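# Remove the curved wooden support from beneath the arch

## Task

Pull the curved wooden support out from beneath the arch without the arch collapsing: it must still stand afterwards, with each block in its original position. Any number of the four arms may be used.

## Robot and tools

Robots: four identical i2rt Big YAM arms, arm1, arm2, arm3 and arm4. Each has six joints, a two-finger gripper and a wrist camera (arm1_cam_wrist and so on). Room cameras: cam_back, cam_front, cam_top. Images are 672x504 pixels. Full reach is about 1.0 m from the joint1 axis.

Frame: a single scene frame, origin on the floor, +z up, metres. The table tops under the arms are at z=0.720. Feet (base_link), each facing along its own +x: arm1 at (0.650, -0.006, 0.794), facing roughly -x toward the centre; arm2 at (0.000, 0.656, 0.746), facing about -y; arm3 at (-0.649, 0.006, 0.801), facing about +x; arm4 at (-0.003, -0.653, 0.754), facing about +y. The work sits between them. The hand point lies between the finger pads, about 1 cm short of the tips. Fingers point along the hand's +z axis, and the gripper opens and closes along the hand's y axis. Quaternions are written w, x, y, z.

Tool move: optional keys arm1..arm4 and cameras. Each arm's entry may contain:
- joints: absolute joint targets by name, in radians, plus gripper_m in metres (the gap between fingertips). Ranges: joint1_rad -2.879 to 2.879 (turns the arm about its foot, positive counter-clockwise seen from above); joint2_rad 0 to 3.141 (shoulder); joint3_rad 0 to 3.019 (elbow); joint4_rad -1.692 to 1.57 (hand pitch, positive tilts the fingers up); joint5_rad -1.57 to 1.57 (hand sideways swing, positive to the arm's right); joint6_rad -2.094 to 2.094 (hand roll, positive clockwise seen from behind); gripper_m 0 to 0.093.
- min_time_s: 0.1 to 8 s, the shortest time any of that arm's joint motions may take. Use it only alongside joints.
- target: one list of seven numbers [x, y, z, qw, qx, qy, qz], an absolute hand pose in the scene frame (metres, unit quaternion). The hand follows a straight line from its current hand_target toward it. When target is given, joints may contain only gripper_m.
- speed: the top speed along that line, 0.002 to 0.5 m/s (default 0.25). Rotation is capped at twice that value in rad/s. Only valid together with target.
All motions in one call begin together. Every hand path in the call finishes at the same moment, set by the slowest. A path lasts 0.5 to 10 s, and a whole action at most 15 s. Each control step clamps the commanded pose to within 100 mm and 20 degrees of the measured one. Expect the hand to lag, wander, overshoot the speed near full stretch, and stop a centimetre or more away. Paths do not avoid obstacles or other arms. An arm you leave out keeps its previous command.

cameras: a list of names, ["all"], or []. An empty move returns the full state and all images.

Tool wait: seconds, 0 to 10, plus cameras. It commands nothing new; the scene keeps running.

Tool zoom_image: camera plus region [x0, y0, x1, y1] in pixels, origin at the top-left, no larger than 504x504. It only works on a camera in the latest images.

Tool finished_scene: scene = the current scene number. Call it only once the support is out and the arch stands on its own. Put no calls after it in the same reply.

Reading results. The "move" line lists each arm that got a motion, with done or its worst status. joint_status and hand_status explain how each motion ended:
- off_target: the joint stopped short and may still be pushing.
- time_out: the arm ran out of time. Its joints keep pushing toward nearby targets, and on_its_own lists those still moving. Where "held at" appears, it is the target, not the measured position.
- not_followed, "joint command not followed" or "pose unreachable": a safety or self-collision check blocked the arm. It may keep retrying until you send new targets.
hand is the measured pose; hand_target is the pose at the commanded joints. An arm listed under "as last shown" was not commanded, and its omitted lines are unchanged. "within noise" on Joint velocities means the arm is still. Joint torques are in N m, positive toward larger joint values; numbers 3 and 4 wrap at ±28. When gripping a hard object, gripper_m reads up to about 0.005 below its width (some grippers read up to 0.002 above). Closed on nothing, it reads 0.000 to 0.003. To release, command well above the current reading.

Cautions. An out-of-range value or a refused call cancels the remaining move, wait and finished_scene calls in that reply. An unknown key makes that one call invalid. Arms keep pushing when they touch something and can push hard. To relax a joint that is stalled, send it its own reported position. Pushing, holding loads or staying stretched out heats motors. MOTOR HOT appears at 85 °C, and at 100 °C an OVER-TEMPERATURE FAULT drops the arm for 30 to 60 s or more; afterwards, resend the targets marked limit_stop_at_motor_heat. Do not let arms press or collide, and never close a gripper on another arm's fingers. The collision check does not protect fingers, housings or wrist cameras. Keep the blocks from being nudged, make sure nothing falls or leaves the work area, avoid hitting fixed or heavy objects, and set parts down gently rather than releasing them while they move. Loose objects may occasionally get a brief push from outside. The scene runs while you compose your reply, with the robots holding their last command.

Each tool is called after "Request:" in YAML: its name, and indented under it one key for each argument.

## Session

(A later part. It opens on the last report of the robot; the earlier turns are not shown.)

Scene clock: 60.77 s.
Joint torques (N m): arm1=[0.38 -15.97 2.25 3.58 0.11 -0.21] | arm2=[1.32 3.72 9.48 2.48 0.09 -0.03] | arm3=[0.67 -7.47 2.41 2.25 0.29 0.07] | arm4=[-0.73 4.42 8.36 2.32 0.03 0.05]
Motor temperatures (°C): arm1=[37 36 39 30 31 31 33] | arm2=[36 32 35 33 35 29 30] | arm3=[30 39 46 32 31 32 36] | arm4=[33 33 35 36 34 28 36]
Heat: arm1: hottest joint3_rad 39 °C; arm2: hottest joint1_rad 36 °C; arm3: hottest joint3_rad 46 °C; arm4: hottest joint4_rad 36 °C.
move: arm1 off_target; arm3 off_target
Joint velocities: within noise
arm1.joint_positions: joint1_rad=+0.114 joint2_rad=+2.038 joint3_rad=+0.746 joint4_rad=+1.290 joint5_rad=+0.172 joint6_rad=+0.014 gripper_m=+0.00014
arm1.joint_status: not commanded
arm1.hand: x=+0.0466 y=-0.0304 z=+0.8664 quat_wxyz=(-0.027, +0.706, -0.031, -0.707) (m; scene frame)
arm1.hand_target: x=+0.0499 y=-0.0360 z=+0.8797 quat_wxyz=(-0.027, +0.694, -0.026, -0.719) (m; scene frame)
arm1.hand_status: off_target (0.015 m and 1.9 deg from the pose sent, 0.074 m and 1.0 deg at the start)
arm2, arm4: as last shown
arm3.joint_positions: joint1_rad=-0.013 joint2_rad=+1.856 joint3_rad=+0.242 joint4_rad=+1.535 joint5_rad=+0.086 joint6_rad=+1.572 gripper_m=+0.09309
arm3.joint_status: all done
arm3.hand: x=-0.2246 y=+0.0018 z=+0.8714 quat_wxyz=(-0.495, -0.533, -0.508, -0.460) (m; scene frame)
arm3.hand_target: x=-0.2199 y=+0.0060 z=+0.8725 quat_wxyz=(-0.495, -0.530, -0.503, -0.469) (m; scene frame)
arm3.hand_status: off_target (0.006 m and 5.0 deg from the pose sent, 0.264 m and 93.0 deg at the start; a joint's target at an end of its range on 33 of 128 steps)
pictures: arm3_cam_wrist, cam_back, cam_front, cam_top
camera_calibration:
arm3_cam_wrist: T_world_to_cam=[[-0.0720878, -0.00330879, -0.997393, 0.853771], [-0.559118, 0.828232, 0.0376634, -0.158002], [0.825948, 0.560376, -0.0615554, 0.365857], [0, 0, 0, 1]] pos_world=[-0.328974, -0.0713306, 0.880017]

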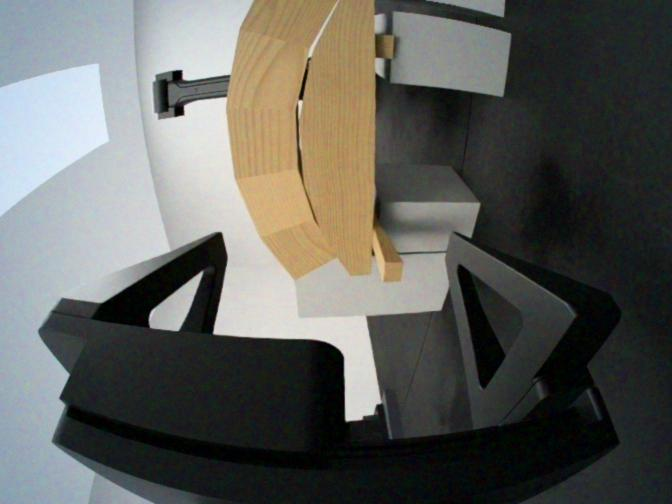

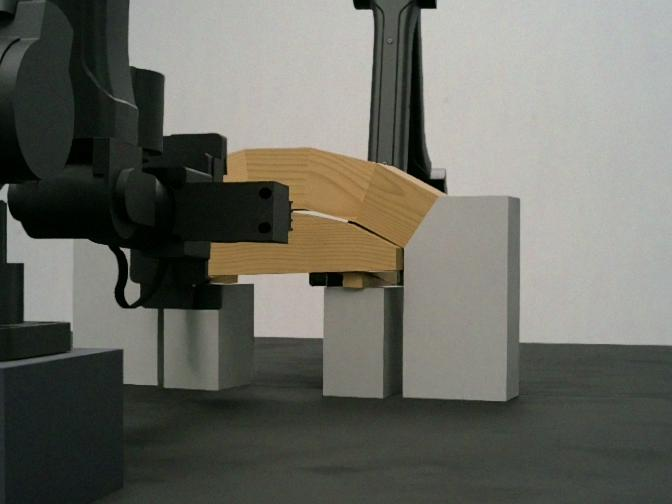

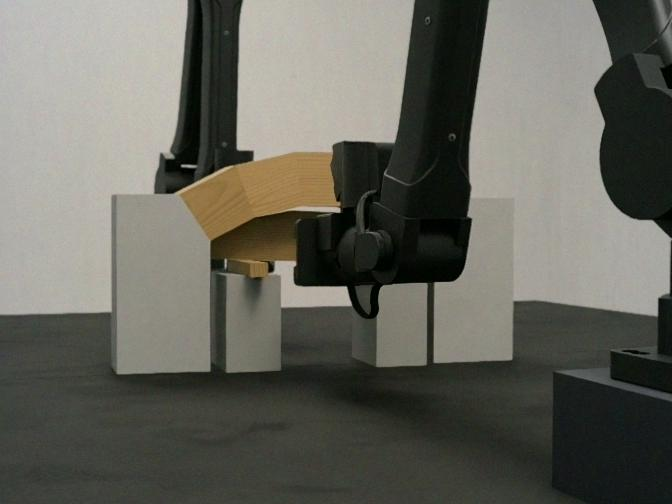

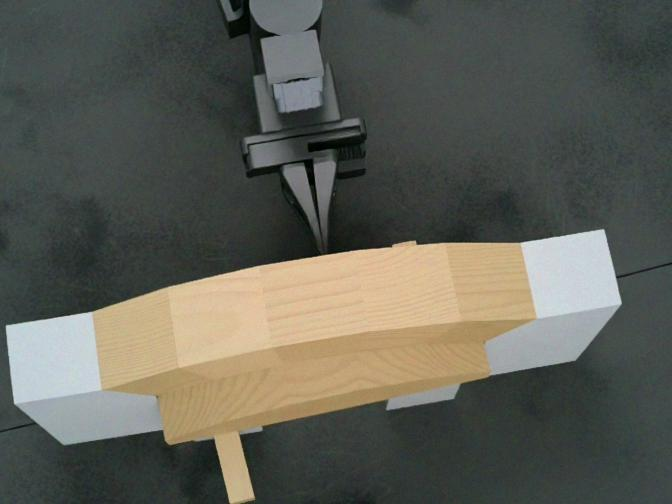

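Request:
zoom_image:
  camera: "arm3_cam_wrist"
  region: [220, 0, 520, 300]

Scaled by 1.680 from the camera's 672x504 image, which has a finer 960x720 frame.

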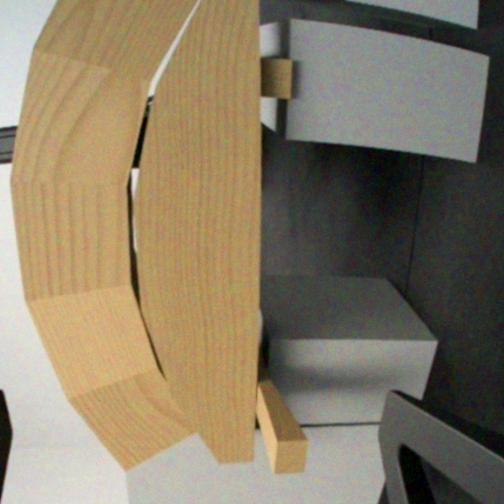

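Request:
move:
  arm3: {"target": [-0.15, 0.006, 0.862, 0.513, 0.513, 0.4869, 0.4869], "speed": 0.15}
  cameras: ["arm3_cam_wrist","cam_back"]

Request:
zoom_image:
  camera: "cam_back"
  region: [140, 100, 460, 340]

Scene clock: 63.10 s.
Joint torques (N m): arm1=[0.26 -15.91 2.26 3.6 0.11 -0.22] | arm2=[1.26 3.84 9.48 2.5 0.1 -0.02] | arm3=[-0.03 -9.82 3.29 2.28 -0.01 0.04] | arm4=[-1.73 4.37 8.2 2.22 0.07 0.06]
Motor temperatures (°C): arm1=[37 36 39 30 31 31 33] | arm2=[36 32 36 33 35 29 30] | arm3=[30 39 45 32 31 32 36] | arm4=[33 33 35 36 34 28 36]
Heat: arm1: hottest joint3_rad 39 °C; arm2: hottest joint1_rad 36 °C; arm3: hottest joint3_rad 45 °C; arm4: hottest joint4_rad 36 °C.
move: arm3 done
Joint velocities: within noise
arm1, arm2, arm4: as last shown
arm3.joint_positions: joint1_rad=-0.013 joint2_rad=+1.985 joint3_rad=+0.439 joint4_rad=+1.535 joint5_rad=+0.084 joint6_rad=+1.573 gripper_m=+0.09309
arm3.joint_status: not commanded
arm3.hand: x=-0.1550 y=+0.0038 z=+0.8623 quat_wxyz=(-0.511, -0.518, -0.491, -0.479) (m; scene frame)
arm3.hand_target: x=-0.1501 y=+0.0059 z=+0.8620 quat_wxyz=(-0.513, -0.513, -0.487, -0.486) (m; scene frame)
arm3.hand_status: done (0.005 m and 1.1 deg from the pose sent, 0.075 m and 5.0 deg at the start; a joint's target at an end of its range on 31 of 32 steps)
pictures: arm3_cam_wrist, cam_back
camera_calibration:
arm3_cam_wrist: T_world_to_cam=[[-0.00418819, -0.000849816, -0.999991, 0.862491], [-0.562083, 0.827079, 0.00165126, -0.0897532], [0.82707, 0.562085, -0.00394163, 0.257249], [0, 0, 0, 1]] pos_world=[-0.259599, -0.0696298, 0.863645]

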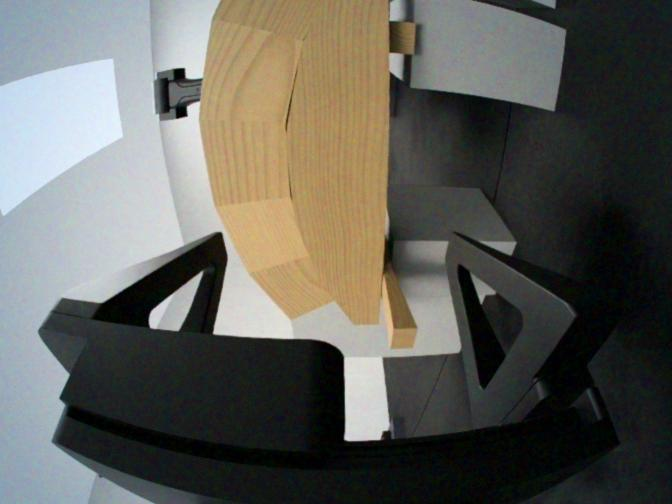

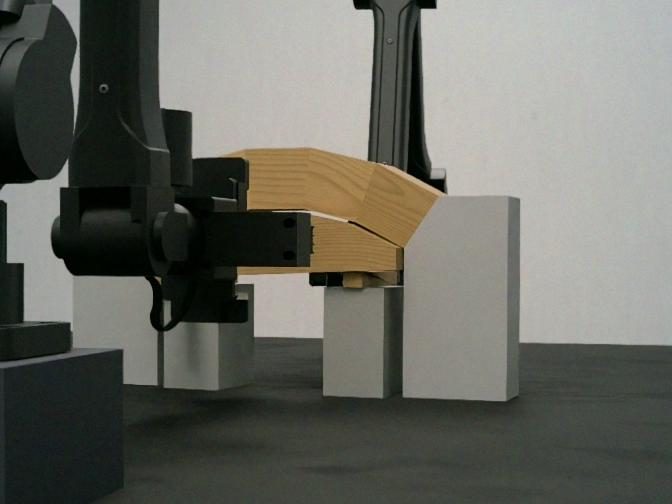

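Scaled by 1.575 from the camera's 672x504 image, which has a finer 960x720 frame.

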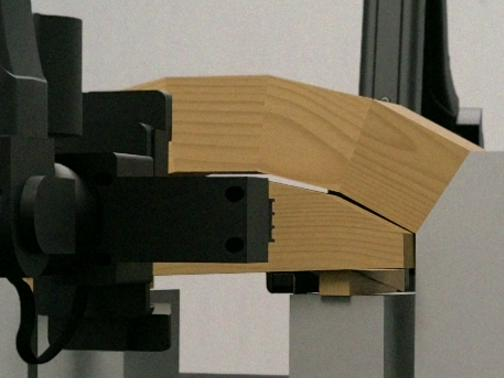

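Request:
move:
  arm3: {"target": [-0.068, 0.005, 0.857, 0.513, 0.513, 0.4869, 0.4869], "speed": 0.1}
  cameras: ["arm3_cam_wrist","cam_back","cam_top"]

Request:
zoom_image:
  camera: "arm3_cam_wrist"
  region: [170, 20, 570, 320]

Scene clock: 64.87 s.
Joint torques (N m): arm1=[0.38 -15.85 2.28 3.54 0.11 -0.22] | arm2=[1.08 3.6 9.5 2.45 0.11 -0.01] | arm3=[-0.79 -12.28 5.64 0.96 -0.01 0.04] | arm4=[-0.85 4.89 8.28 2.28 0.03 0.05]
Motor temperatures (°C): arm1=[37 37 39 30 31 31 33] | arm2=[36 32 36 33 35 29 30] | arm3=[30 39 45 32 31 31 36] | arm4=[33 33 35 36 34 28 36]
Heat: arm1: hottest joint3_rad 39 °C; arm2: hottest joint1_rad 36 °C; arm3: hottest joint3_rad 45 °C; arm4: hottest joint4_rad 36 °C.
move: arm3 off_target
Joint velocities: within noise
arm1, arm2, arm4: as last shown
arm3.joint_positions: joint1_rad=-0.013 joint2_rad=+2.035 joint3_rad=+0.656 joint4_rad=+1.395 joint5_rad=+0.076 joint6_rad=+1.573 gripper_m=+0.09309
arm3.joint_status: not commanded
arm3.hand: x=-0.0760 y=+0.0073 z=+0.8643 quat_wxyz=(-0.515, -0.509, -0.486, -0.488) (m; scene frame)
arm3.hand_target: x=-0.0684 y=+0.0049 z=+0.8572 quat_wxyz=(-0.513, -0.513, -0.487, -0.487) (m; scene frame)
arm3.hand_status: off_target (0.011 m and 0.5 deg from the pose sent, 0.087 m and 1.1 deg at the start)
pictures: arm3_cam_wrist, cam_back, cam_top
camera_calibration:
arm3_cam_wrist: T_world_to_cam=[[0.0224521, 0.0000485973, -0.999748, 0.866646], [-0.569023, 0.822223, -0.012739, -0.036365], [0.822015, 0.569165, 0.0184883, 0.170064], [0, 0, 0, 1]] pos_world=[-0.179946, -0.0669364, 0.86282]

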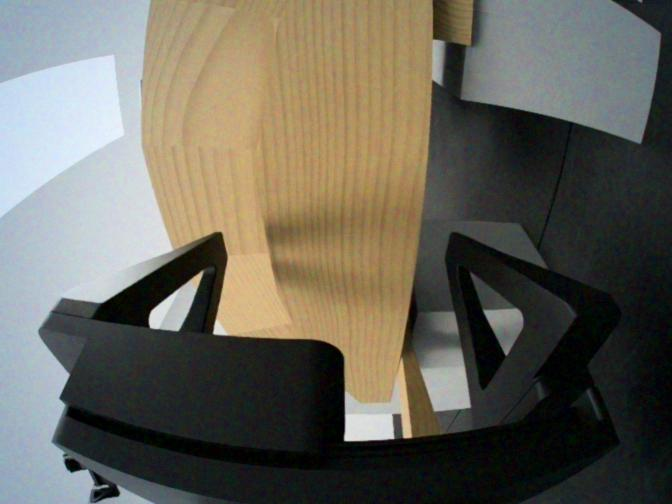

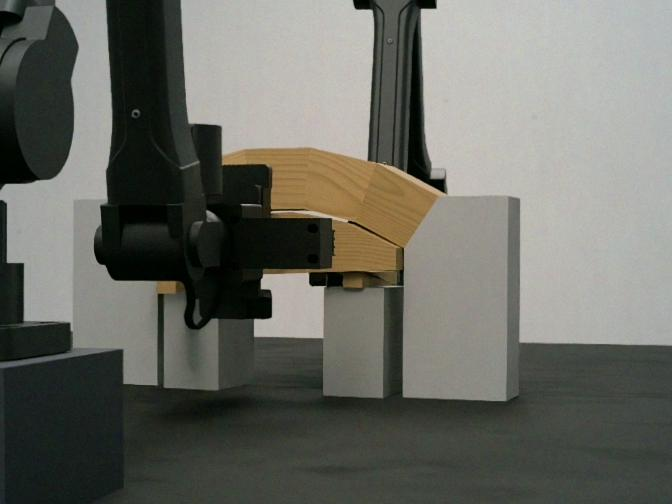

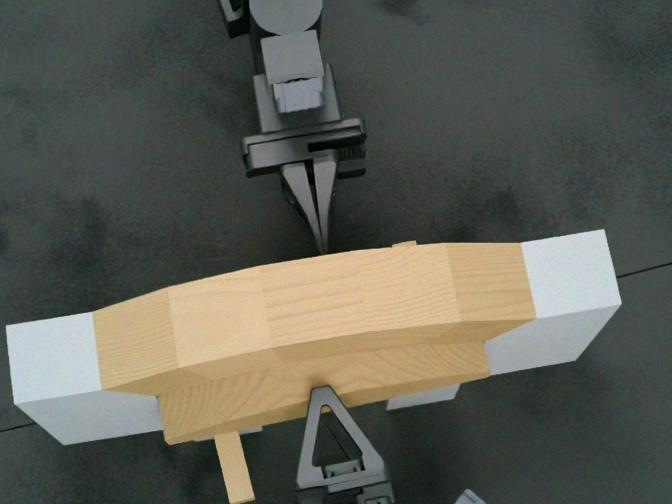

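Scaled by 1.260 from the camera's 672x504 image, which has a finer 960x720 frame.

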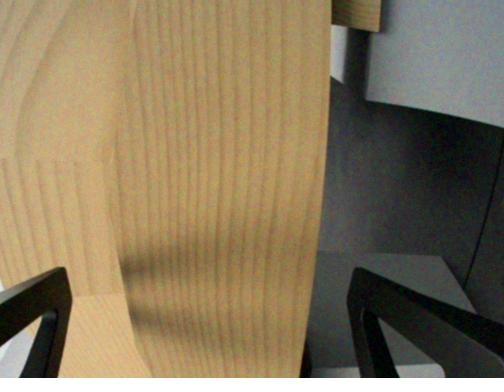

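Request:
move:
  arm3: {"target": [-0.058, 0.002, 0.853, 0.513, 0.513, 0.4869, 0.4869], "speed": 0.1}

Request:
move:
  arm3: {"joints": {"gripper_m": 0.053}}
  cameras: ["arm3_cam_wrist","cam_back","cam_top"]

Request:
zoom_image:
  camera: "cam_back"
  region: [140, 100, 460, 340]

Scene clock: 66.27 s.
Joint torques (N m): arm1=[0.5 -15.97 2.26 3.55 0.11 -0.21] | arm2=[1.08 4.01 9.5 2.48 0.09 0] | arm3=[-1.08 -12.45 5.7 0.95 -0.02 0.05] | arm4=[-1.14 4.42 8.35 2.43 0.07 0.03]
Motor temperatures (°C): arm1=[37 37 39 30 31 31 33] | arm2=[36 32 36 33 34 29 30] | arm3=[30 39 45 32 31 31 36] | arm4=[33 33 35 36 34 28 36]
Heat: arm1: hottest joint3_rad 39 °C; arm2: hottest joint1_rad 36 °C; arm3: hottest joint3_rad 45 °C; arm4: hottest joint4_rad 36 °C.
move: arm3 off_target
Joint velocities: within noise
arm1, arm2, arm4: as last shown
arm3.joint_positions: joint1_rad=-0.015 joint2_rad=+2.054 joint3_rad=+0.685 joint4_rad=+1.384 joint5_rad=+0.068 joint6_rad=+1.573 gripper_m=+0.09309
arm3.joint_status: not commanded
arm3.hand: x=-0.0664 y=+0.0073 z=+0.8601 quat_wxyz=(-0.514, -0.508, -0.488, -0.489) (m; scene frame)
arm3.hand_target: x=-0.0585 y=+0.0019 z=+0.8530 quat_wxyz=(-0.513, -0.513, -0.487, -0.487) (m; scene frame)
arm3.hand_status: off_target (0.012 m and 0.6 deg from the pose sent, 0.022 m and 0.5 deg at the start)
pictures: none

Scene clock: 66.97 s.
Joint torques (N m): arm1=[0.26 -15.91 2.28 3.55 0.11 -0.22] | arm2=[1.14 3.66 9.51 2.45 0.1 0] | arm3=[-1.08 -12.63 5.55 0.94 -0.01 0.06] | arm4=[-1.14 4.84 8.21 2.36 0.08 0.07]
Motor temperatures (°C): arm1=[37 37 39 30 31 31 33] | arm2=[36 32 36 33 34 29 30] | arm3=[30 39 45 32 31 31 36] | arm4=[33 33 35 36 34 28 36]
Heat: arm1: hottest joint3_rad 39 °C; arm2: hottest joint1_rad 36 °C; arm3: hottest joint3_rad 45 °C; arm4: hottest joint4_rad 36 °C.
move: arm3 off_target
Joint velocities: within noise
arm1, arm2, arm4: as last shown
arm3.joint_positions: joint1_rad=-0.015 joint2_rad=+2.054 joint3_rad=+0.690 joint4_rad=+1.384 joint5_rad=+0.068 joint6_rad=+1.570 gripper_m=+0.05733
arm3.joint_status: gripper_m off_target (ended at +0.05736, target +0.05300)
arm3.hand: x=-0.0647 y=+0.0074 z=+0.8616 quat_wxyz=(-0.516, -0.506, -0.487, -0.490) (m; scene frame)
arm3.hand_target: x=-0.0584 y=+0.0019 z=+0.8531 quat_wxyz=(-0.513, -0.513, -0.487, -0.487) (m; scene frame)
arm3.hand_status: not commanded
pictures: arm3_cam_wrist, cam_back, cam_top
camera_calibration:
arm3_cam_wrist: T_world_to_cam=[[0.0261578, -0.00254388, -0.999655, 0.863959], [-0.573012, 0.819369, -0.017079, -0.026504], [0.81913, 0.573261, 0.0199753, 0.159365], [0, 0, 0, 1]] pos_world=[-0.168327, -0.0674435, 0.860025]

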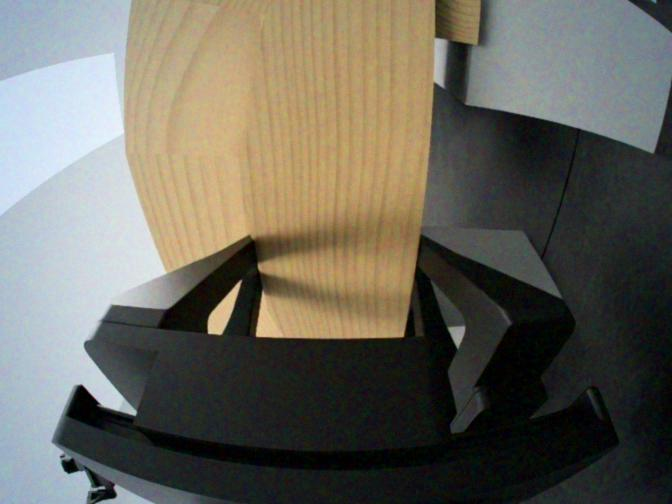

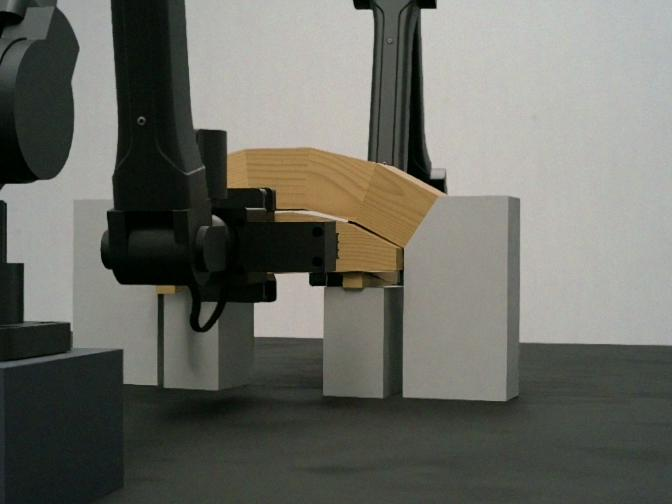

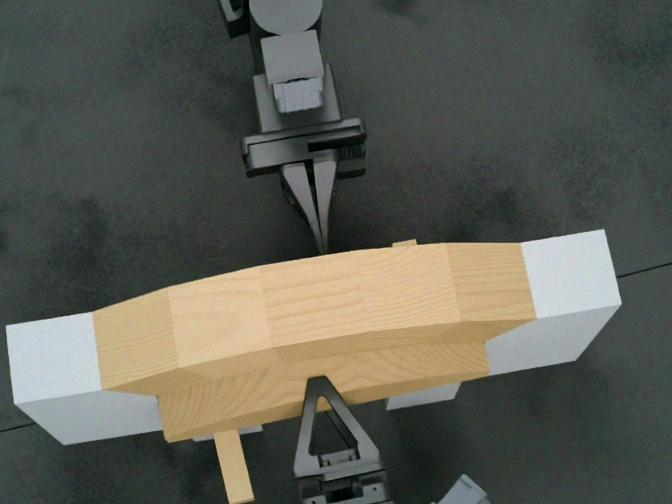

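Scaled by 1.575 from the camera's 672x504 image, which has a finer 960x720 frame.

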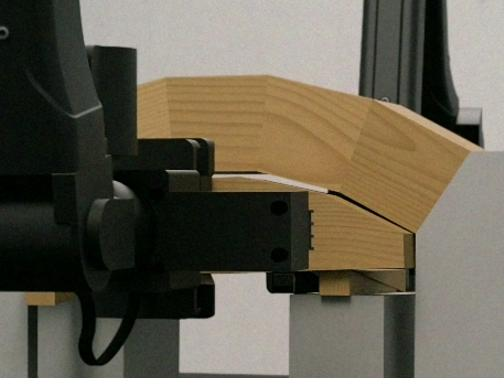

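Request:
move:
  arm3: {"joints": {"gripper_m": 0.050}}

Request:
move:
  arm3: {"target": [-0.115, 0.005, 0.868, 0.513, 0.513, 0.4869, 0.4869], "speed": 0.1}
  cameras: ["arm3_cam_wrist","cam_back","cam_top"]

Scene clock: 67.67 s.
Joint torques (N m): arm1=[0.38 -15.97 2.3 3.54 0.11 -0.21] | arm2=[1.2 3.66 9.52 2.45 0.11 -0.03] | arm3=[-1.03 -12.63 5.48 0.96 -0.02 0.06] | arm4=[-0.91 4.54 8.25 2.21 0.06 0.09]
Motor temperatures (°C): arm1=[37 37 39 30 31 31 33] | arm2=[36 32 36 33 34 29 30] | arm3=[30 39 44 32 31 31 36] | arm4=[33 32 35 36 34 28 36]
Heat: arm1: hottest joint3_rad 39 °C; arm2: hottest joint1_rad 36 °C; arm3: hottest joint3_rad 44 °C; arm4: hottest joint4_rad 36 °C.
move: arm3 off_target
Joint velocities: within noise
arm1, arm2, arm4: as last shown
arm3.joint_positions: joint1_rad=-0.015 joint2_rad=+2.054 joint3_rad=+0.690 joint4_rad=+1.384 joint5_rad=+0.068 joint6_rad=+1.570 gripper_m=+0.05733
arm3.joint_status: gripper_m off_target (ended at +0.05733, target +0.05000)
arm3.hand: x=-0.0647 y=+0.0074 z=+0.8616 quat_wxyz=(-0.516, -0.506, -0.487, -0.490) (m; scene frame)
arm3.hand_target: x=-0.0584 y=+0.0019 z=+0.8531 quat_wxyz=(-0.513, -0.513, -0.487, -0.487) (m; scene frame)
arm3.hand_status: not commanded
pictures: none

Scene clock: 68.93 s.
Joint torques (N m): arm1=[0.21 -15.91 2.28 3.52 0.11 -0.22] | arm2=[1.08 3.96 9.48 2.45 0.1 -0.03] | arm3=[-0.32 -14.33 2.3 1.94 0.31 0.23] | arm4=[-1.38 4.54 8.29 2.29 0.04 0.06]
Motor temperatures (°C): arm1=[37 37 39 30 31 31 33] | arm2=[36 32 36 33 34 29 30] | arm3=[30 39 44 32 31 31 36] | arm4=[33 32 35 36 34 28 36]
Heat: arm1: hottest joint3_rad 39 °C; arm2: hottest joint1_rad 36 °C; arm3: hottest joint3_rad 44 °C; arm4: hottest joint4_rad 36 °C.
move: arm3 off_target
Joint velocities: within noise
arm1: as last shown
arm2.joint_positions: joint1_rad=-0.491 joint2_rad=+0.571 joint3_rad=+1.396 joint4_rad=-1.145 joint5_rad=+0.158 joint6_rad=+0.378 gripper_m=+0.09396
arm2.joint_status: not commanded
arm2.hand: x=-0.1424 y=+0.4717 z=+1.3418 quat_wxyz=(-0.330, -0.780, -0.216, +0.486) (m; scene frame)
arm2.hand_target: x=-0.1404 y=+0.4751 z=+1.3501 quat_wxyz=(-0.336, -0.774, -0.213, +0.492) (m; scene frame)
arm2.hand_status: not commanded
arm3.joint_positions: joint1_rad=-0.015 joint2_rad=+2.009 joint3_rad=+0.550 joint4_rad=+1.441 joint5_rad=+0.071 joint6_rad=+1.555 gripper_m=+0.05733
arm3.joint_status: not commanded
arm3.hand: x=-0.1143 y=+0.0062 z=+0.8575 quat_wxyz=(-0.511, -0.512, -0.500, -0.476) (m; scene frame)
arm3.hand_target: x=-0.1149 y=+0.0050 z=+0.8678 quat_wxyz=(-0.513, -0.513, -0.487, -0.487) (m; scene frame)
arm3.hand_status: off_target (0.011 m and 2.0 deg from the pose sent, 0.051 m and 0.9 deg at the start)
arm4.joint_positions: joint1_rad=-0.377 joint2_rad=+0.615 joint3_rad=+1.493 joint4_rad=-1.274 joint5_rad=+0.157 joint6_rad=-0.616 gripper_m=+0.09396
arm4.joint_status: not commanded
arm4.hand: x=+0.0978 y=-0.4603 z=+1.3602 quat_wxyz=(-0.554, +0.623, -0.545, -0.090) (m; scene frame)
arm4.hand_target: x=+0.0963 y=-0.4637 z=+1.3683 quat_wxyz=(-0.562, +0.618, -0.542, -0.093) (m; scene frame)
arm4.hand_status: not commanded
pictures: arm3_cam_wrist, cam_back, cam_top
camera_calibration:
arm3_cam_wrist: T_world_to_cam=[[-0.011955, -0.0187235, -0.999753, 0.856905], [-0.57218, 0.820084, -0.00851652, -0.0612441], [0.820041, 0.571937, -0.0205173, 0.235565], [0, 0, 0, 1]] pos_world=[-0.217971, -0.0684589, 0.861005]

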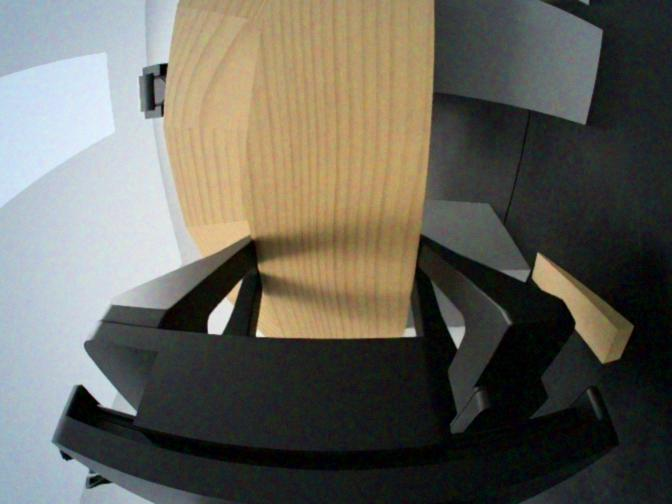

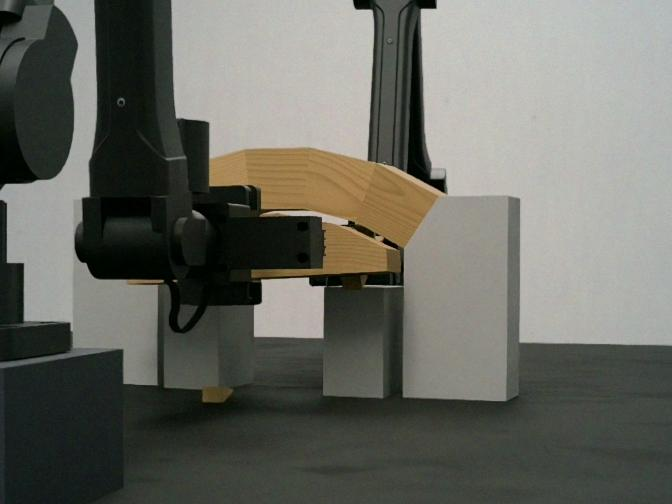

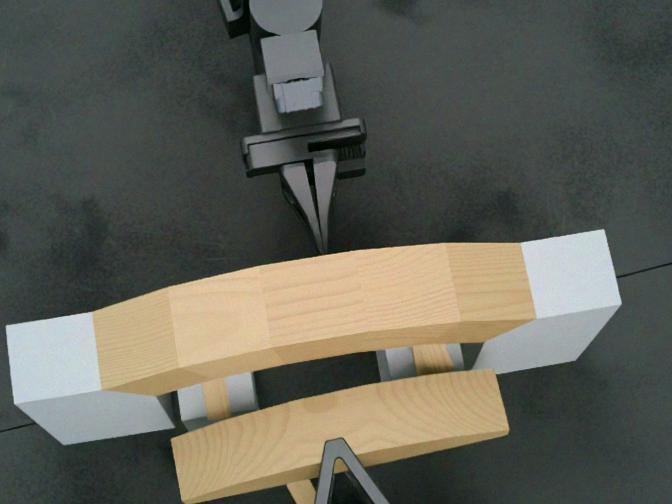

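Request:
move:
  arm3: {"target": [-0.26, 0.014, 0.95, 0.513, 0.513, 0.4869, 0.4869], "speed": 0.2}

Request:
move:
  arm3: {"target": [-0.29, 0.014, 0.90, 0, 0.7253, 0.6885, 0], "speed": 0.25}
  cameras: ["arm3_cam_wrist","cam_back","cam_top"]

Scene clock: 71.40 s.
Joint torques (N m): arm1=[0.32 -15.91 2.26 3.56 0.13 -0.22] | arm2=[1.03 3.78 9.43 2.52 0.11 -0.03] | arm3=[0.56 -8.47 4.93 1.74 0.28 0.07] | arm4=[-1.38 4.6 8.27 2.35 0.04 0.05]
Motor temperatures (°C): arm1=[37 37 39 31 31 31 33] | arm2=[36 32 36 33 34 29 30] | arm3=[30 39 44 32 31 31 36] | arm4=[33 32 35 36 34 28 36]
Heat: arm1: hottest joint3_rad 39 °C; arm2: hottest joint1_rad 36 °C; arm3: hottest joint3_rad 44 °C; arm4: hottest joint4_rad 36 °C.
move: arm3 off_target
Joint velocities: within noise
arm1, arm2, arm4: as last shown
arm3.joint_positions: joint1_rad=+0.029 joint2_rad=+1.446 joint3_rad=+0.128 joint4_rad=+1.271 joint5_rad=+0.126 joint6_rad=+1.569 gripper_m=+0.05732
arm3.joint_status: not commanded
arm3.hand: x=-0.2635 y=+0.0101 z=+0.9311 quat_wxyz=(-0.504, -0.525, -0.502, -0.468) (m; scene frame)
arm3.hand_target: x=-0.2602 y=+0.0139 z=+0.9497 quat_wxyz=(-0.513, -0.513, -0.487, -0.487) (m; scene frame)
arm3.hand_status: off_target (0.020 m and 3.2 deg from the pose sent, 0.173 m and 2.0 deg at the start)
pictures: none

Scene clock: 75.37 s.
Joint torques (N m): arm1=[0.15 -15.91 2.28 3.52 0.12 -0.21] | arm2=[1.14 3.72 9.55 2.45 0.11 -0.02] | arm3=[-1.14 -8.7 14.69 -0.75 0.11 0.07] | arm4=[-1.08 4.31 8.27 2.36 0.05 0.06]
Motor temperatures (°C): arm1=[37 38 38 31 30 31 33] | arm2=[36 32 36 33 34 29 30] | arm3=[30 39 45 32 31 31 37] | arm4=[33 32 36 36 34 28 36]
Heat: arm1: hottest joint2_rad 38 °C; arm2: hottest joint1_rad 36 °C; arm3: hottest joint3_rad 45 °C; arm4: hottest joint3_rad 36 °C.
move: arm3 off_target
Joint velocities: within noise
arm1.joint_positions: joint1_rad=+0.114 joint2_rad=+2.038 joint3_rad=+0.746 joint4_rad=+1.290 joint5_rad=+0.172 joint6_rad=+0.014 gripper_m=+0.00014
arm1.joint_status: not commanded
arm1.hand: x=+0.0466 y=-0.0304 z=+0.8664 quat_wxyz=(-0.027, +0.706, -0.031, -0.707) (m; scene frame)
arm1.hand_target: x=+0.0499 y=-0.0360 z=+0.8797 quat_wxyz=(-0.027, +0.694, -0.026, -0.719) (m; scene frame)
arm1.hand_status: not commanded
arm2, arm4: as last shown
arm3.joint_positions: joint1_rad=-0.008 joint2_rad=+1.361 joint3_rad=+0.849 joint4_rad=-1.103 joint5_rad=-0.003 joint6_rad=+1.643 gripper_m=+0.05732
arm3.joint_status: not commanded
arm3.hand: x=-0.3176 y=+0.0164 z=+0.8787 quat_wxyz=(+0.016, -0.722, -0.692, +0.020) (m; scene frame)
arm3.hand_target: x=-0.2914 y=+0.0140 z=+0.9003 quat_wxyz=(+0.000, -0.725, -0.689, +0.000) (m; scene frame)
arm3.hand_status: off_target (0.035 m and 3.1 deg from the pose sent, 0.041 m and 86.9 deg at the start)
pictures: arm3_cam_wrist, cam_back, cam_top
camera_calibration:
arm3_cam_wrist: T_world_to_cam=[[-0.998148, 0.0474555, 0.0380649, -0.350399], [0.0608139, 0.794987, 0.60357, -0.522185], [-0.0016184, 0.604767, -0.796401, 0.817138], [0, 0, 0, 1]] pos_world=[-0.316672, -0.0624188, 0.979282]

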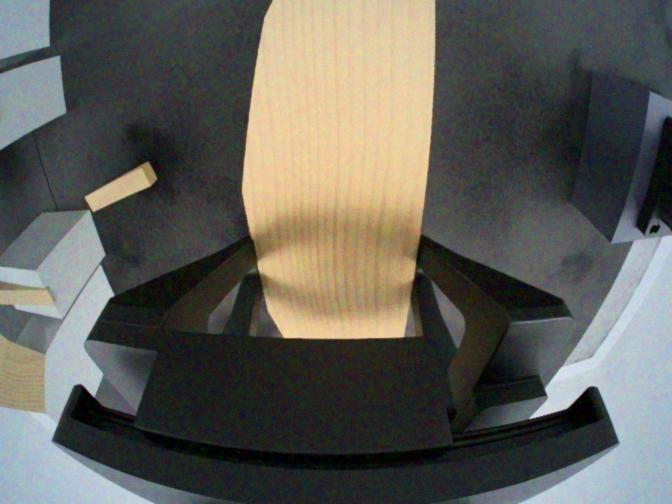

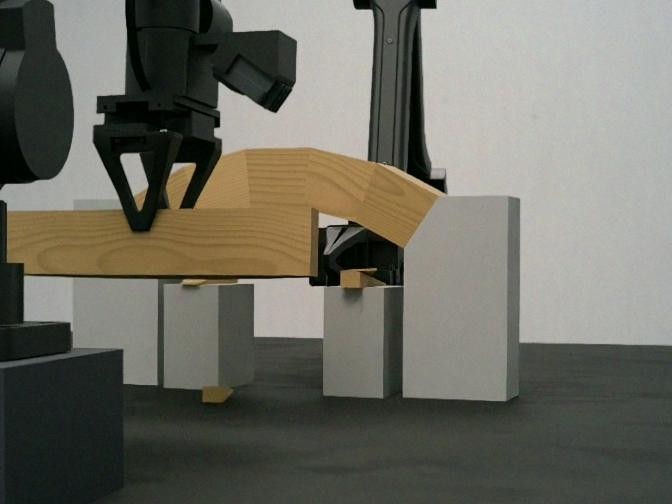

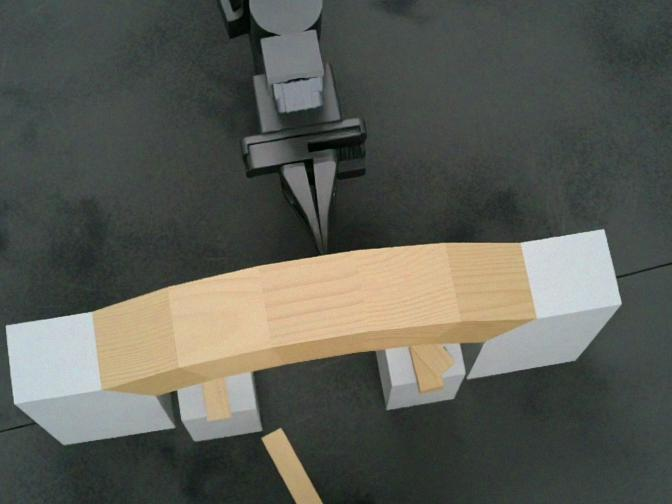

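Request:
move:
  arm3: {"target": [-0.295, 0.014, 0.810, 0, 0.7253, 0.6885, 0], "speed": 0.1}
  cameras: ["cam_back"]

Scene clock: 77.23 s.
Joint torques (N m): arm1=[0.26 -15.91 2.29 3.56 0.11 -0.22] | arm2=[1.08 3.78 9.47 2.45 0.11 -0.01] | arm3=[-0.97 -9.99 8.2 0.21 0.1 0.09] | arm4=[-1.26 4.89 8.1 2.37 0.08 0.1]
Motor temperatures (°C): arm1=[37 38 38 31 30 31 33] | arm2=[36 32 36 33 34 29 29] | arm3=[30 39 44 32 31 31 37] | arm4=[33 32 36 36 34 28 36]
Heat: arm1: hottest joint2_rad 38 °C; arm2: hottest joint1_rad 36 °C; arm3: hottest joint3_rad 44 °C; arm4: hottest joint3_rad 36 °C.
move: arm3 done
Joint velocities: within noise
arm1, arm2, arm4: as last shown
arm3.joint_positions: joint1_rad=-0.008 joint2_rad=+1.507 joint3_rad=+0.775 joint4_rad=-0.851 joint5_rad=-0.004 joint6_rad=+1.643 gripper_m=+0.05731
arm3.joint_status: not commanded
arm3.hand: x=-0.3027 y=+0.0164 z=+0.8080 quat_wxyz=(+0.006, -0.722, -0.692, +0.008) (m; scene frame)
arm3.hand_target: x=-0.2952 y=+0.0141 z=+0.8100 quat_wxyz=(+0.000, -0.725, -0.689, +0.000) (m; scene frame)
arm3.hand_status: done (0.008 m and 1.3 deg from the pose sent, 0.072 m and 3.1 deg at the start)
pictures: cam_back

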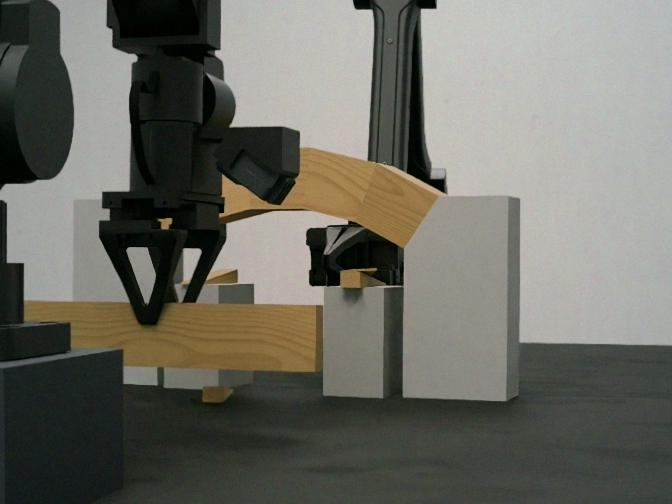

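Request:
move:
  arm3: {"target": [-0.298, 0.014, 0.774, 0, 0.7253, 0.6885, 0], "speed": 0.08}
  cameras: ["cam_back"]

Request:
move:
  arm3: {"target": [-0.298, 0.014, 0.764, 0, 0.7253, 0.6885, 0], "speed": 0.04}
  cameras: ["cam_back"]

Scene clock: 78.63 s.
Joint torques (N m): arm1=[0.38 -15.79 2.28 3.56 0.11 -0.21] | arm2=[1.38 3.78 9.51 2.47 0.11 -0.02] | arm3=[-0.73 -10.29 7.28 0.18 0.11 0.1] | arm4=[-0.97 4.66 8.27 2.29 0.03 0.09]
Motor temperatures (°C): arm1=[37 38 38 31 30 31 33] | arm2=[36 32 36 33 34 29 29] | arm3=[30 39 44 32 31 31 37] | arm4=[33 32 36 36 34 28 36]
Heat: arm1: hottest joint2_rad 38 °C; arm2: hottest joint1_rad 36 °C; arm3: hottest joint3_rad 44 °C; arm4: hottest joint3_rad 36 °C.
move: arm3 done
Joint velocities: within noise
arm1, arm2, arm4: as last shown
arm3.joint_positions: joint1_rad=-0.008 joint2_rad=+1.582 joint3_rad=+0.735 joint4_rad=-0.734 joint5_rad=-0.004 joint6_rad=+1.643 gripper_m=+0.05731
arm3.joint_status: not commanded
arm3.hand: x=-0.3052 y=+0.0161 z=+0.7726 quat_wxyz=(+0.005, -0.722, -0.692, +0.008) (m; scene frame)
arm3.hand_target: x=-0.2981 y=+0.0141 z=+0.7741 quat_wxyz=(+0.000, -0.725, -0.689, +0.000) (m; scene frame)
arm3.hand_status: done (0.008 m and 1.2 deg from the pose sent, 0.034 m and 1.2 deg at the start)
pictures: cam_back

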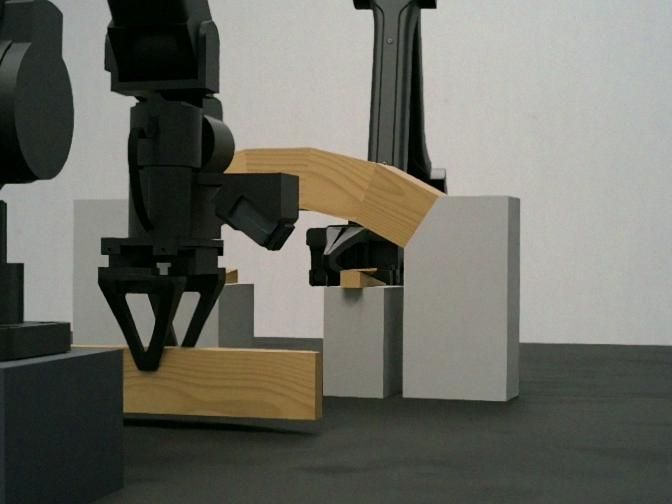

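Scene clock: 79.60 s.
Joint torques (N m): arm1=[0.44 -16.03 2.28 3.58 0.11 -0.21] | arm2=[0.97 3.84 9.5 2.5 0.11 -0.02] | arm3=[-0.91 -10.34 6.86 0.02 0.11 0.11] | arm4=[-0.91 4.42 8.21 2.26 0.06 0.06]
Motor temperatures (°C): arm1=[37 38 38 31 30 31 33] | arm2=[36 32 36 33 34 29 29] | arm3=[30 39 44 32 31 31 37] | arm4=[33 32 36 36 34 28 36]
Heat: arm1: hottest joint2_rad 38 °C; arm2: hottest joint1_rad 36 °C; arm3: hottest joint3_rad 44 °C; arm4: hottest joint3_rad 36 °C.
move: arm3 done
Joint velocities: within noise
arm1, arm2, arm4: as last shown
arm3.joint_positions: joint1_rad=-0.008 joint2_rad=+1.604 joint3_rad=+0.730 joint4_rad=-0.702 joint5_rad=-0.004 joint6_rad=+1.643 gripper_m=+0.05731
arm3.joint_status: not commanded
arm3.hand: x=-0.3035 y=+0.0161 z=+0.7642 quat_wxyz=(+0.003, -0.722, -0.692, +0.006) (m; scene frame)
arm3.hand_target: x=-0.2979 y=+0.0141 z=+0.7642 quat_wxyz=(+0.000, -0.725, -0.689, +0.000) (m; scene frame)
arm3.hand_status: done (0.006 m and 0.9 deg from the pose sent, 0.011 m and 1.2 deg at the start)
pictures: cam_back

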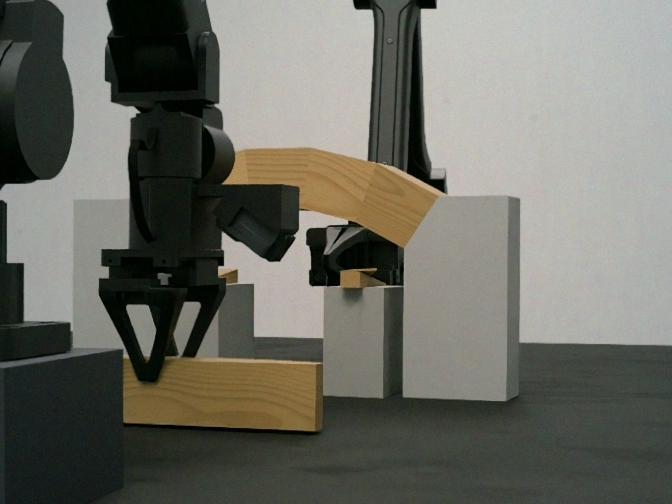

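Request:
move:
  arm3: {"target":[-0.3035,0.014,0.757,0,0.7253,0.6885,0],"speed":0.03}
  cameras: ["cam_back"]

Request:
move:
  arm3: {"joints":{"gripper_m":0.07}}

Request:
move:
  arm3: {"joints":{"gripper_m":0.09}}

Request:
move:
  arm3: {"target":[-0.3035,0.014,0.93,0,0.7253,0.6885,0],"speed":0.1}
  arm1: {"target":[0.16,-0.03,0.89,0.0270,-0.6942,0.0261,0.7188],"speed":0.1}
  cameras: ["cam_back","cam_front","cam_top"]

Scene clock: 82.20 s.
Joint torques (N m): arm1=[0.32 -15.91 2.28 3.55 0.12 -0.21] | arm2=[1.38 3.96 9.44 2.45 0.11 -0.01] | arm3=[-0.73 -9.52 5.82 0.69 0.13 0.11] | arm4=[-0.73 4.48 8.31 2.17 0.09 0.08]
Motor temperatures (°C): arm1=[37 38 38 31 30 31 33] | arm2=[36 32 36 33 34 29 29] | arm3=[30 39 44 32 31 31 37] | arm4=[33 32 36 36 34 28 36]
Heat: arm1: hottest joint2_rad 38 °C; arm2: hottest joint1_rad 36 °C; arm3: hottest joint3_rad 44 °C; arm4: hottest joint3_rad 36 °C.
move: arm3 done
Joint velocities: within noise
arm1, arm2, arm4: as last shown
arm3.joint_positions: joint1_rad=-0.008 joint2_rad=+1.604 joint3_rad=+0.722 joint4_rad=-0.686 joint5_rad=-0.004 joint6_rad=+1.643 gripper_m=+0.05731
arm3.joint_status: not commanded
arm3.hand: x=-0.3043 y=+0.0162 z=+0.7620 quat_wxyz=(+0.001, -0.722, -0.692, +0.003) (m; scene frame)
arm3.hand_target: x=-0.3035 y=+0.0141 z=+0.7572 quat_wxyz=(+0.000, -0.725, -0.689, +0.000) (m; scene frame)
arm3.hand_status: done (0.006 m and 0.7 deg from the pose sent, 0.007 m and 0.9 deg at the start)
pictures: cam_back

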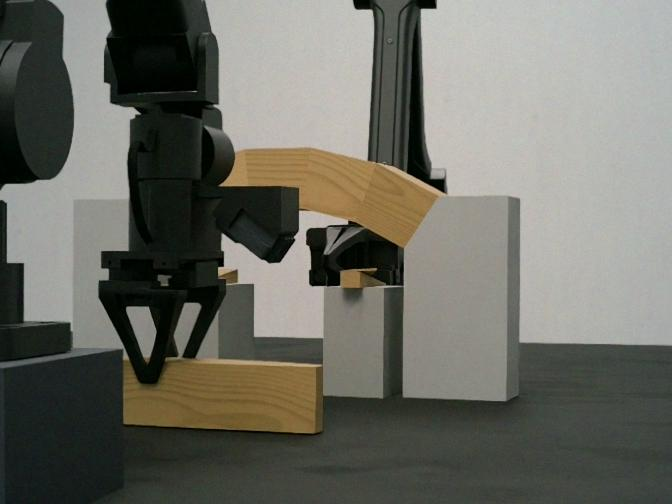

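Scene clock: 82.77 s.
Joint torques (N m): arm1=[0.38 -15.85 2.25 3.58 0.11 -0.22] | arm2=[1.26 3.66 9.54 2.47 0.11 -0.01] | arm3=[-0.73 -9.47 5.97 0.29 0.13 0.11] | arm4=[-1.2 4.84 8.21 2.21 0.05 0.08]
Motor temperatures (°C): arm1=[37 38 38 31 30 31 32] | arm2=[36 32 36 33 34 29 29] | arm3=[30 39 44 32 31 31 37] | arm4=[33 32 36 36 34 28 36]
Heat: arm1: hottest joint2_rad 38 °C; arm2: hottest joint1_rad 36 °C; arm3: hottest joint3_rad 44 °C; arm4: hottest joint3_rad 36 °C.
move: arm3 done
Joint velocities: within noise
arm1, arm2, arm4: as last shown
arm3.joint_positions: joint1_rad=-0.008 joint2_rad=+1.604 joint3_rad=+0.719 joint4_rad=-0.676 joint5_rad=-0.004 joint6_rad=+1.643 gripper_m=+0.06989
arm3.joint_status: all done
arm3.hand: x=-0.3030 y=+0.0162 z=+0.7615 quat_wxyz=(-0.001, -0.722, -0.692, +0.000) (m; scene frame)
arm3.hand_target: x=-0.3037 y=+0.0141 z=+0.7571 quat_wxyz=(+0.000, -0.725, -0.689, +0.000) (m; scene frame)
arm3.hand_status: not commanded
pictures: none

Scene clock: 83.33 s.
Joint torques (N m): arm1=[0.32 -15.97 2.3 3.54 0.11 -0.21] | arm2=[1.2 3.78 9.5 2.43 0.09 -0.02] | arm3=[-0.85 -9.58 5.94 0.29 0.12 0.11] | arm4=[-1.08 4.13 8.42 2.25 0.05 0.1]
Motor temperatures (°C): arm1=[37 38 38 31 30 31 32] | arm2=[36 32 36 33 34 29 29] | arm3=[30 39 44 32 31 31 37] | arm4=[33 32 36 36 34 28 36]
Heat: arm1: hottest joint2_rad 38 °C; arm2: hottest joint1_rad 36 °C; arm3: hottest joint3_rad 44 °C; arm4: hottest joint3_rad 36 °C.
move: arm3 done
Joint velocities: within noise
arm1: as last shown
arm2.joint_positions: joint1_rad=-0.491 joint2_rad=+0.571 joint3_rad=+1.396 joint4_rad=-1.145 joint5_rad=+0.158 joint6_rad=+0.378 gripper_m=+0.09396
arm2.joint_status: not commanded
arm2.hand: x=-0.1424 y=+0.4717 z=+1.3418 quat_wxyz=(-0.330, -0.780, -0.216, +0.486) (m; scene frame)
arm2.hand_target: x=-0.1404 y=+0.4751 z=+1.3501 quat_wxyz=(-0.336, -0.774, -0.213, +0.492) (m; scene frame)
arm2.hand_status: not commanded
arm3.joint_positions: joint1_rad=-0.008 joint2_rad=+1.604 joint3_rad=+0.719 joint4_rad=-0.676 joint5_rad=-0.004 joint6_rad=+1.643 gripper_m=+0.08983
arm3.joint_status: all done
arm3.hand: x=-0.3030 y=+0.0162 z=+0.7615 quat_wxyz=(-0.001, -0.722, -0.692, +0.000) (m; scene frame)
arm3.hand_target: x=-0.3037 y=+0.0141 z=+0.7571 quat_wxyz=(+0.000, -0.725, -0.689, +0.000) (m; scene frame)
arm3.hand_status: not commanded
arm4.joint_positions: joint1_rad=-0.377 joint2_rad=+0.615 joint3_rad=+1.493 joint4_rad=-1.274 joint5_rad=+0.157 joint6_rad=-0.616 gripper_m=+0.09396
arm4.joint_status: not commanded
arm4.hand: x=+0.0978 y=-0.4603 z=+1.3602 quat_wxyz=(-0.554, +0.623, -0.545, -0.090) (m; scene frame)
arm4.hand_target: x=+0.0963 y=-0.4637 z=+1.3683 quat_wxyz=(-0.562, +0.618, -0.542, -0.093) (m; scene frame)
arm4.hand_status: not commanded
pictures: none

Scene clock: 85.83 s.
Joint torques (N m): arm1=[0.79 -11.81 1.03 3.55 0.11 -0.22] | arm2=[1.2 3.78 9.51 2.47 0.11 -0.01] | arm3=[-1.08 -9.58 13.41 -0.75 0.15 0.07] | arm4=[-0.97 4.66 8.24 2.35 0.04 0.11]
Motor temperatures (°C): arm1=[37 38 38 31 30 31 32] | arm2=[36 32 36 33 34 29 29] | arm3=[30 39 44 32 31 31 37] | arm4=[33 32 36 36 34 28 36]
Heat: arm1: hottest joint2_rad 38 °C; arm2: hottest joint1_rad 36 °C; arm3: hottest joint3_rad 44 °C; arm4: hottest joint3_rad 36 °C.
move: arm1 off_target; arm3 off_target
Joint velocities: within noise
arm1.joint_positions: joint1_rad=+0.124 joint2_rad=+1.919 joint3_rad=+0.435 joint4_rad=+1.482 joint5_rad=+0.187 joint6_rad=+0.014 gripper_m=+0.00014
arm1.joint_status: not commanded
arm1.hand: x=+0.1568 y=-0.0229 z=+0.8782 quat_wxyz=(-0.029, +0.705, -0.033, -0.707) (m; scene frame)
arm1.hand_target: x=+0.1600 y=-0.0299 z=+0.8898 quat_wxyz=(-0.027, +0.694, -0.026, -0.719) (m; scene frame)
arm1.hand_status: off_target (0.014 m and 2.0 deg from the pose sent, 0.116 m and 1.9 deg at the start)
arm2, arm4: as last shown
arm3.joint_positions: joint1_rad=-0.008 joint2_rad=+1.309 joint3_rad=+0.888 joint4_rad=-1.195 joint5_rad=-0.004 joint6_rad=+1.643 gripper_m=+0.08992
arm3.joint_status: not commanded
arm3.hand: x=-0.3218 y=+0.0166 z=+0.9084 quat_wxyz=(+0.017, -0.722, -0.692, +0.020) (m; scene frame)
arm3.hand_target: x=-0.3045 y=+0.0140 z=+0.9299 quat_wxyz=(+0.000, -0.725, -0.689, +0.000) (m; scene frame)
arm3.hand_status: off_target (0.028 m and 3.1 deg from the pose sent, 0.169 m and 0.6 deg at the start)
pictures: cam_back, cam_front, cam_top

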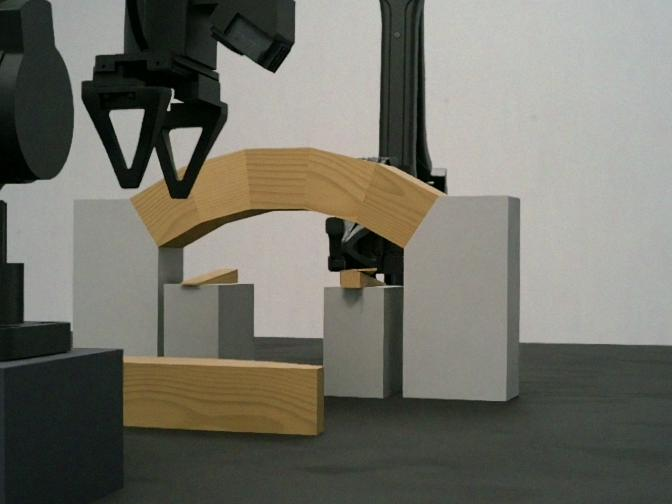

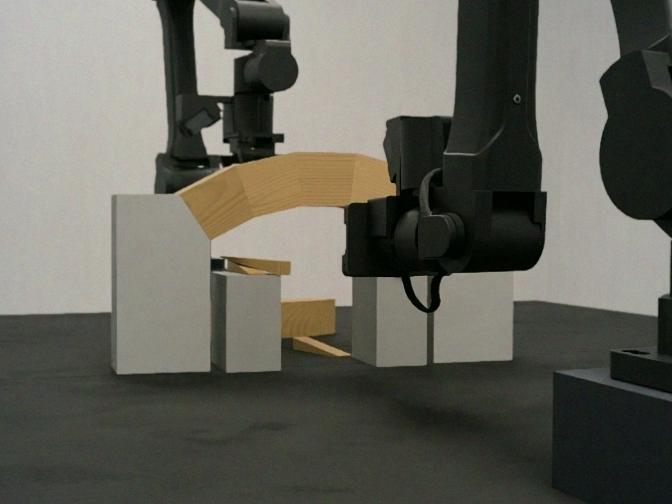

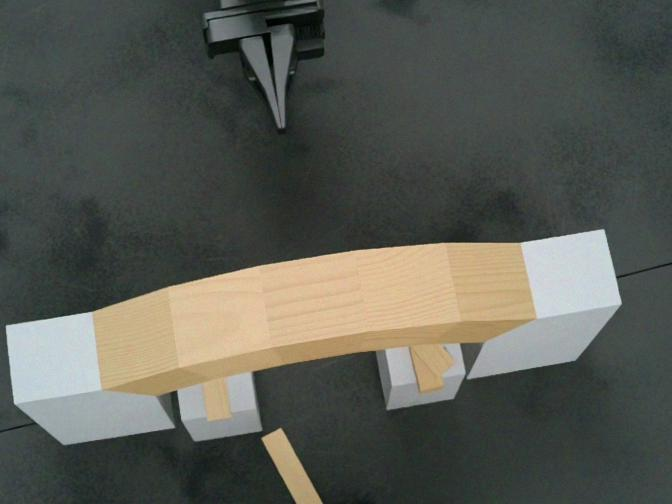

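Support is out and the arch is standing.

Request:
finished_scene:
  scene: 1

The scene is finished: the task was done.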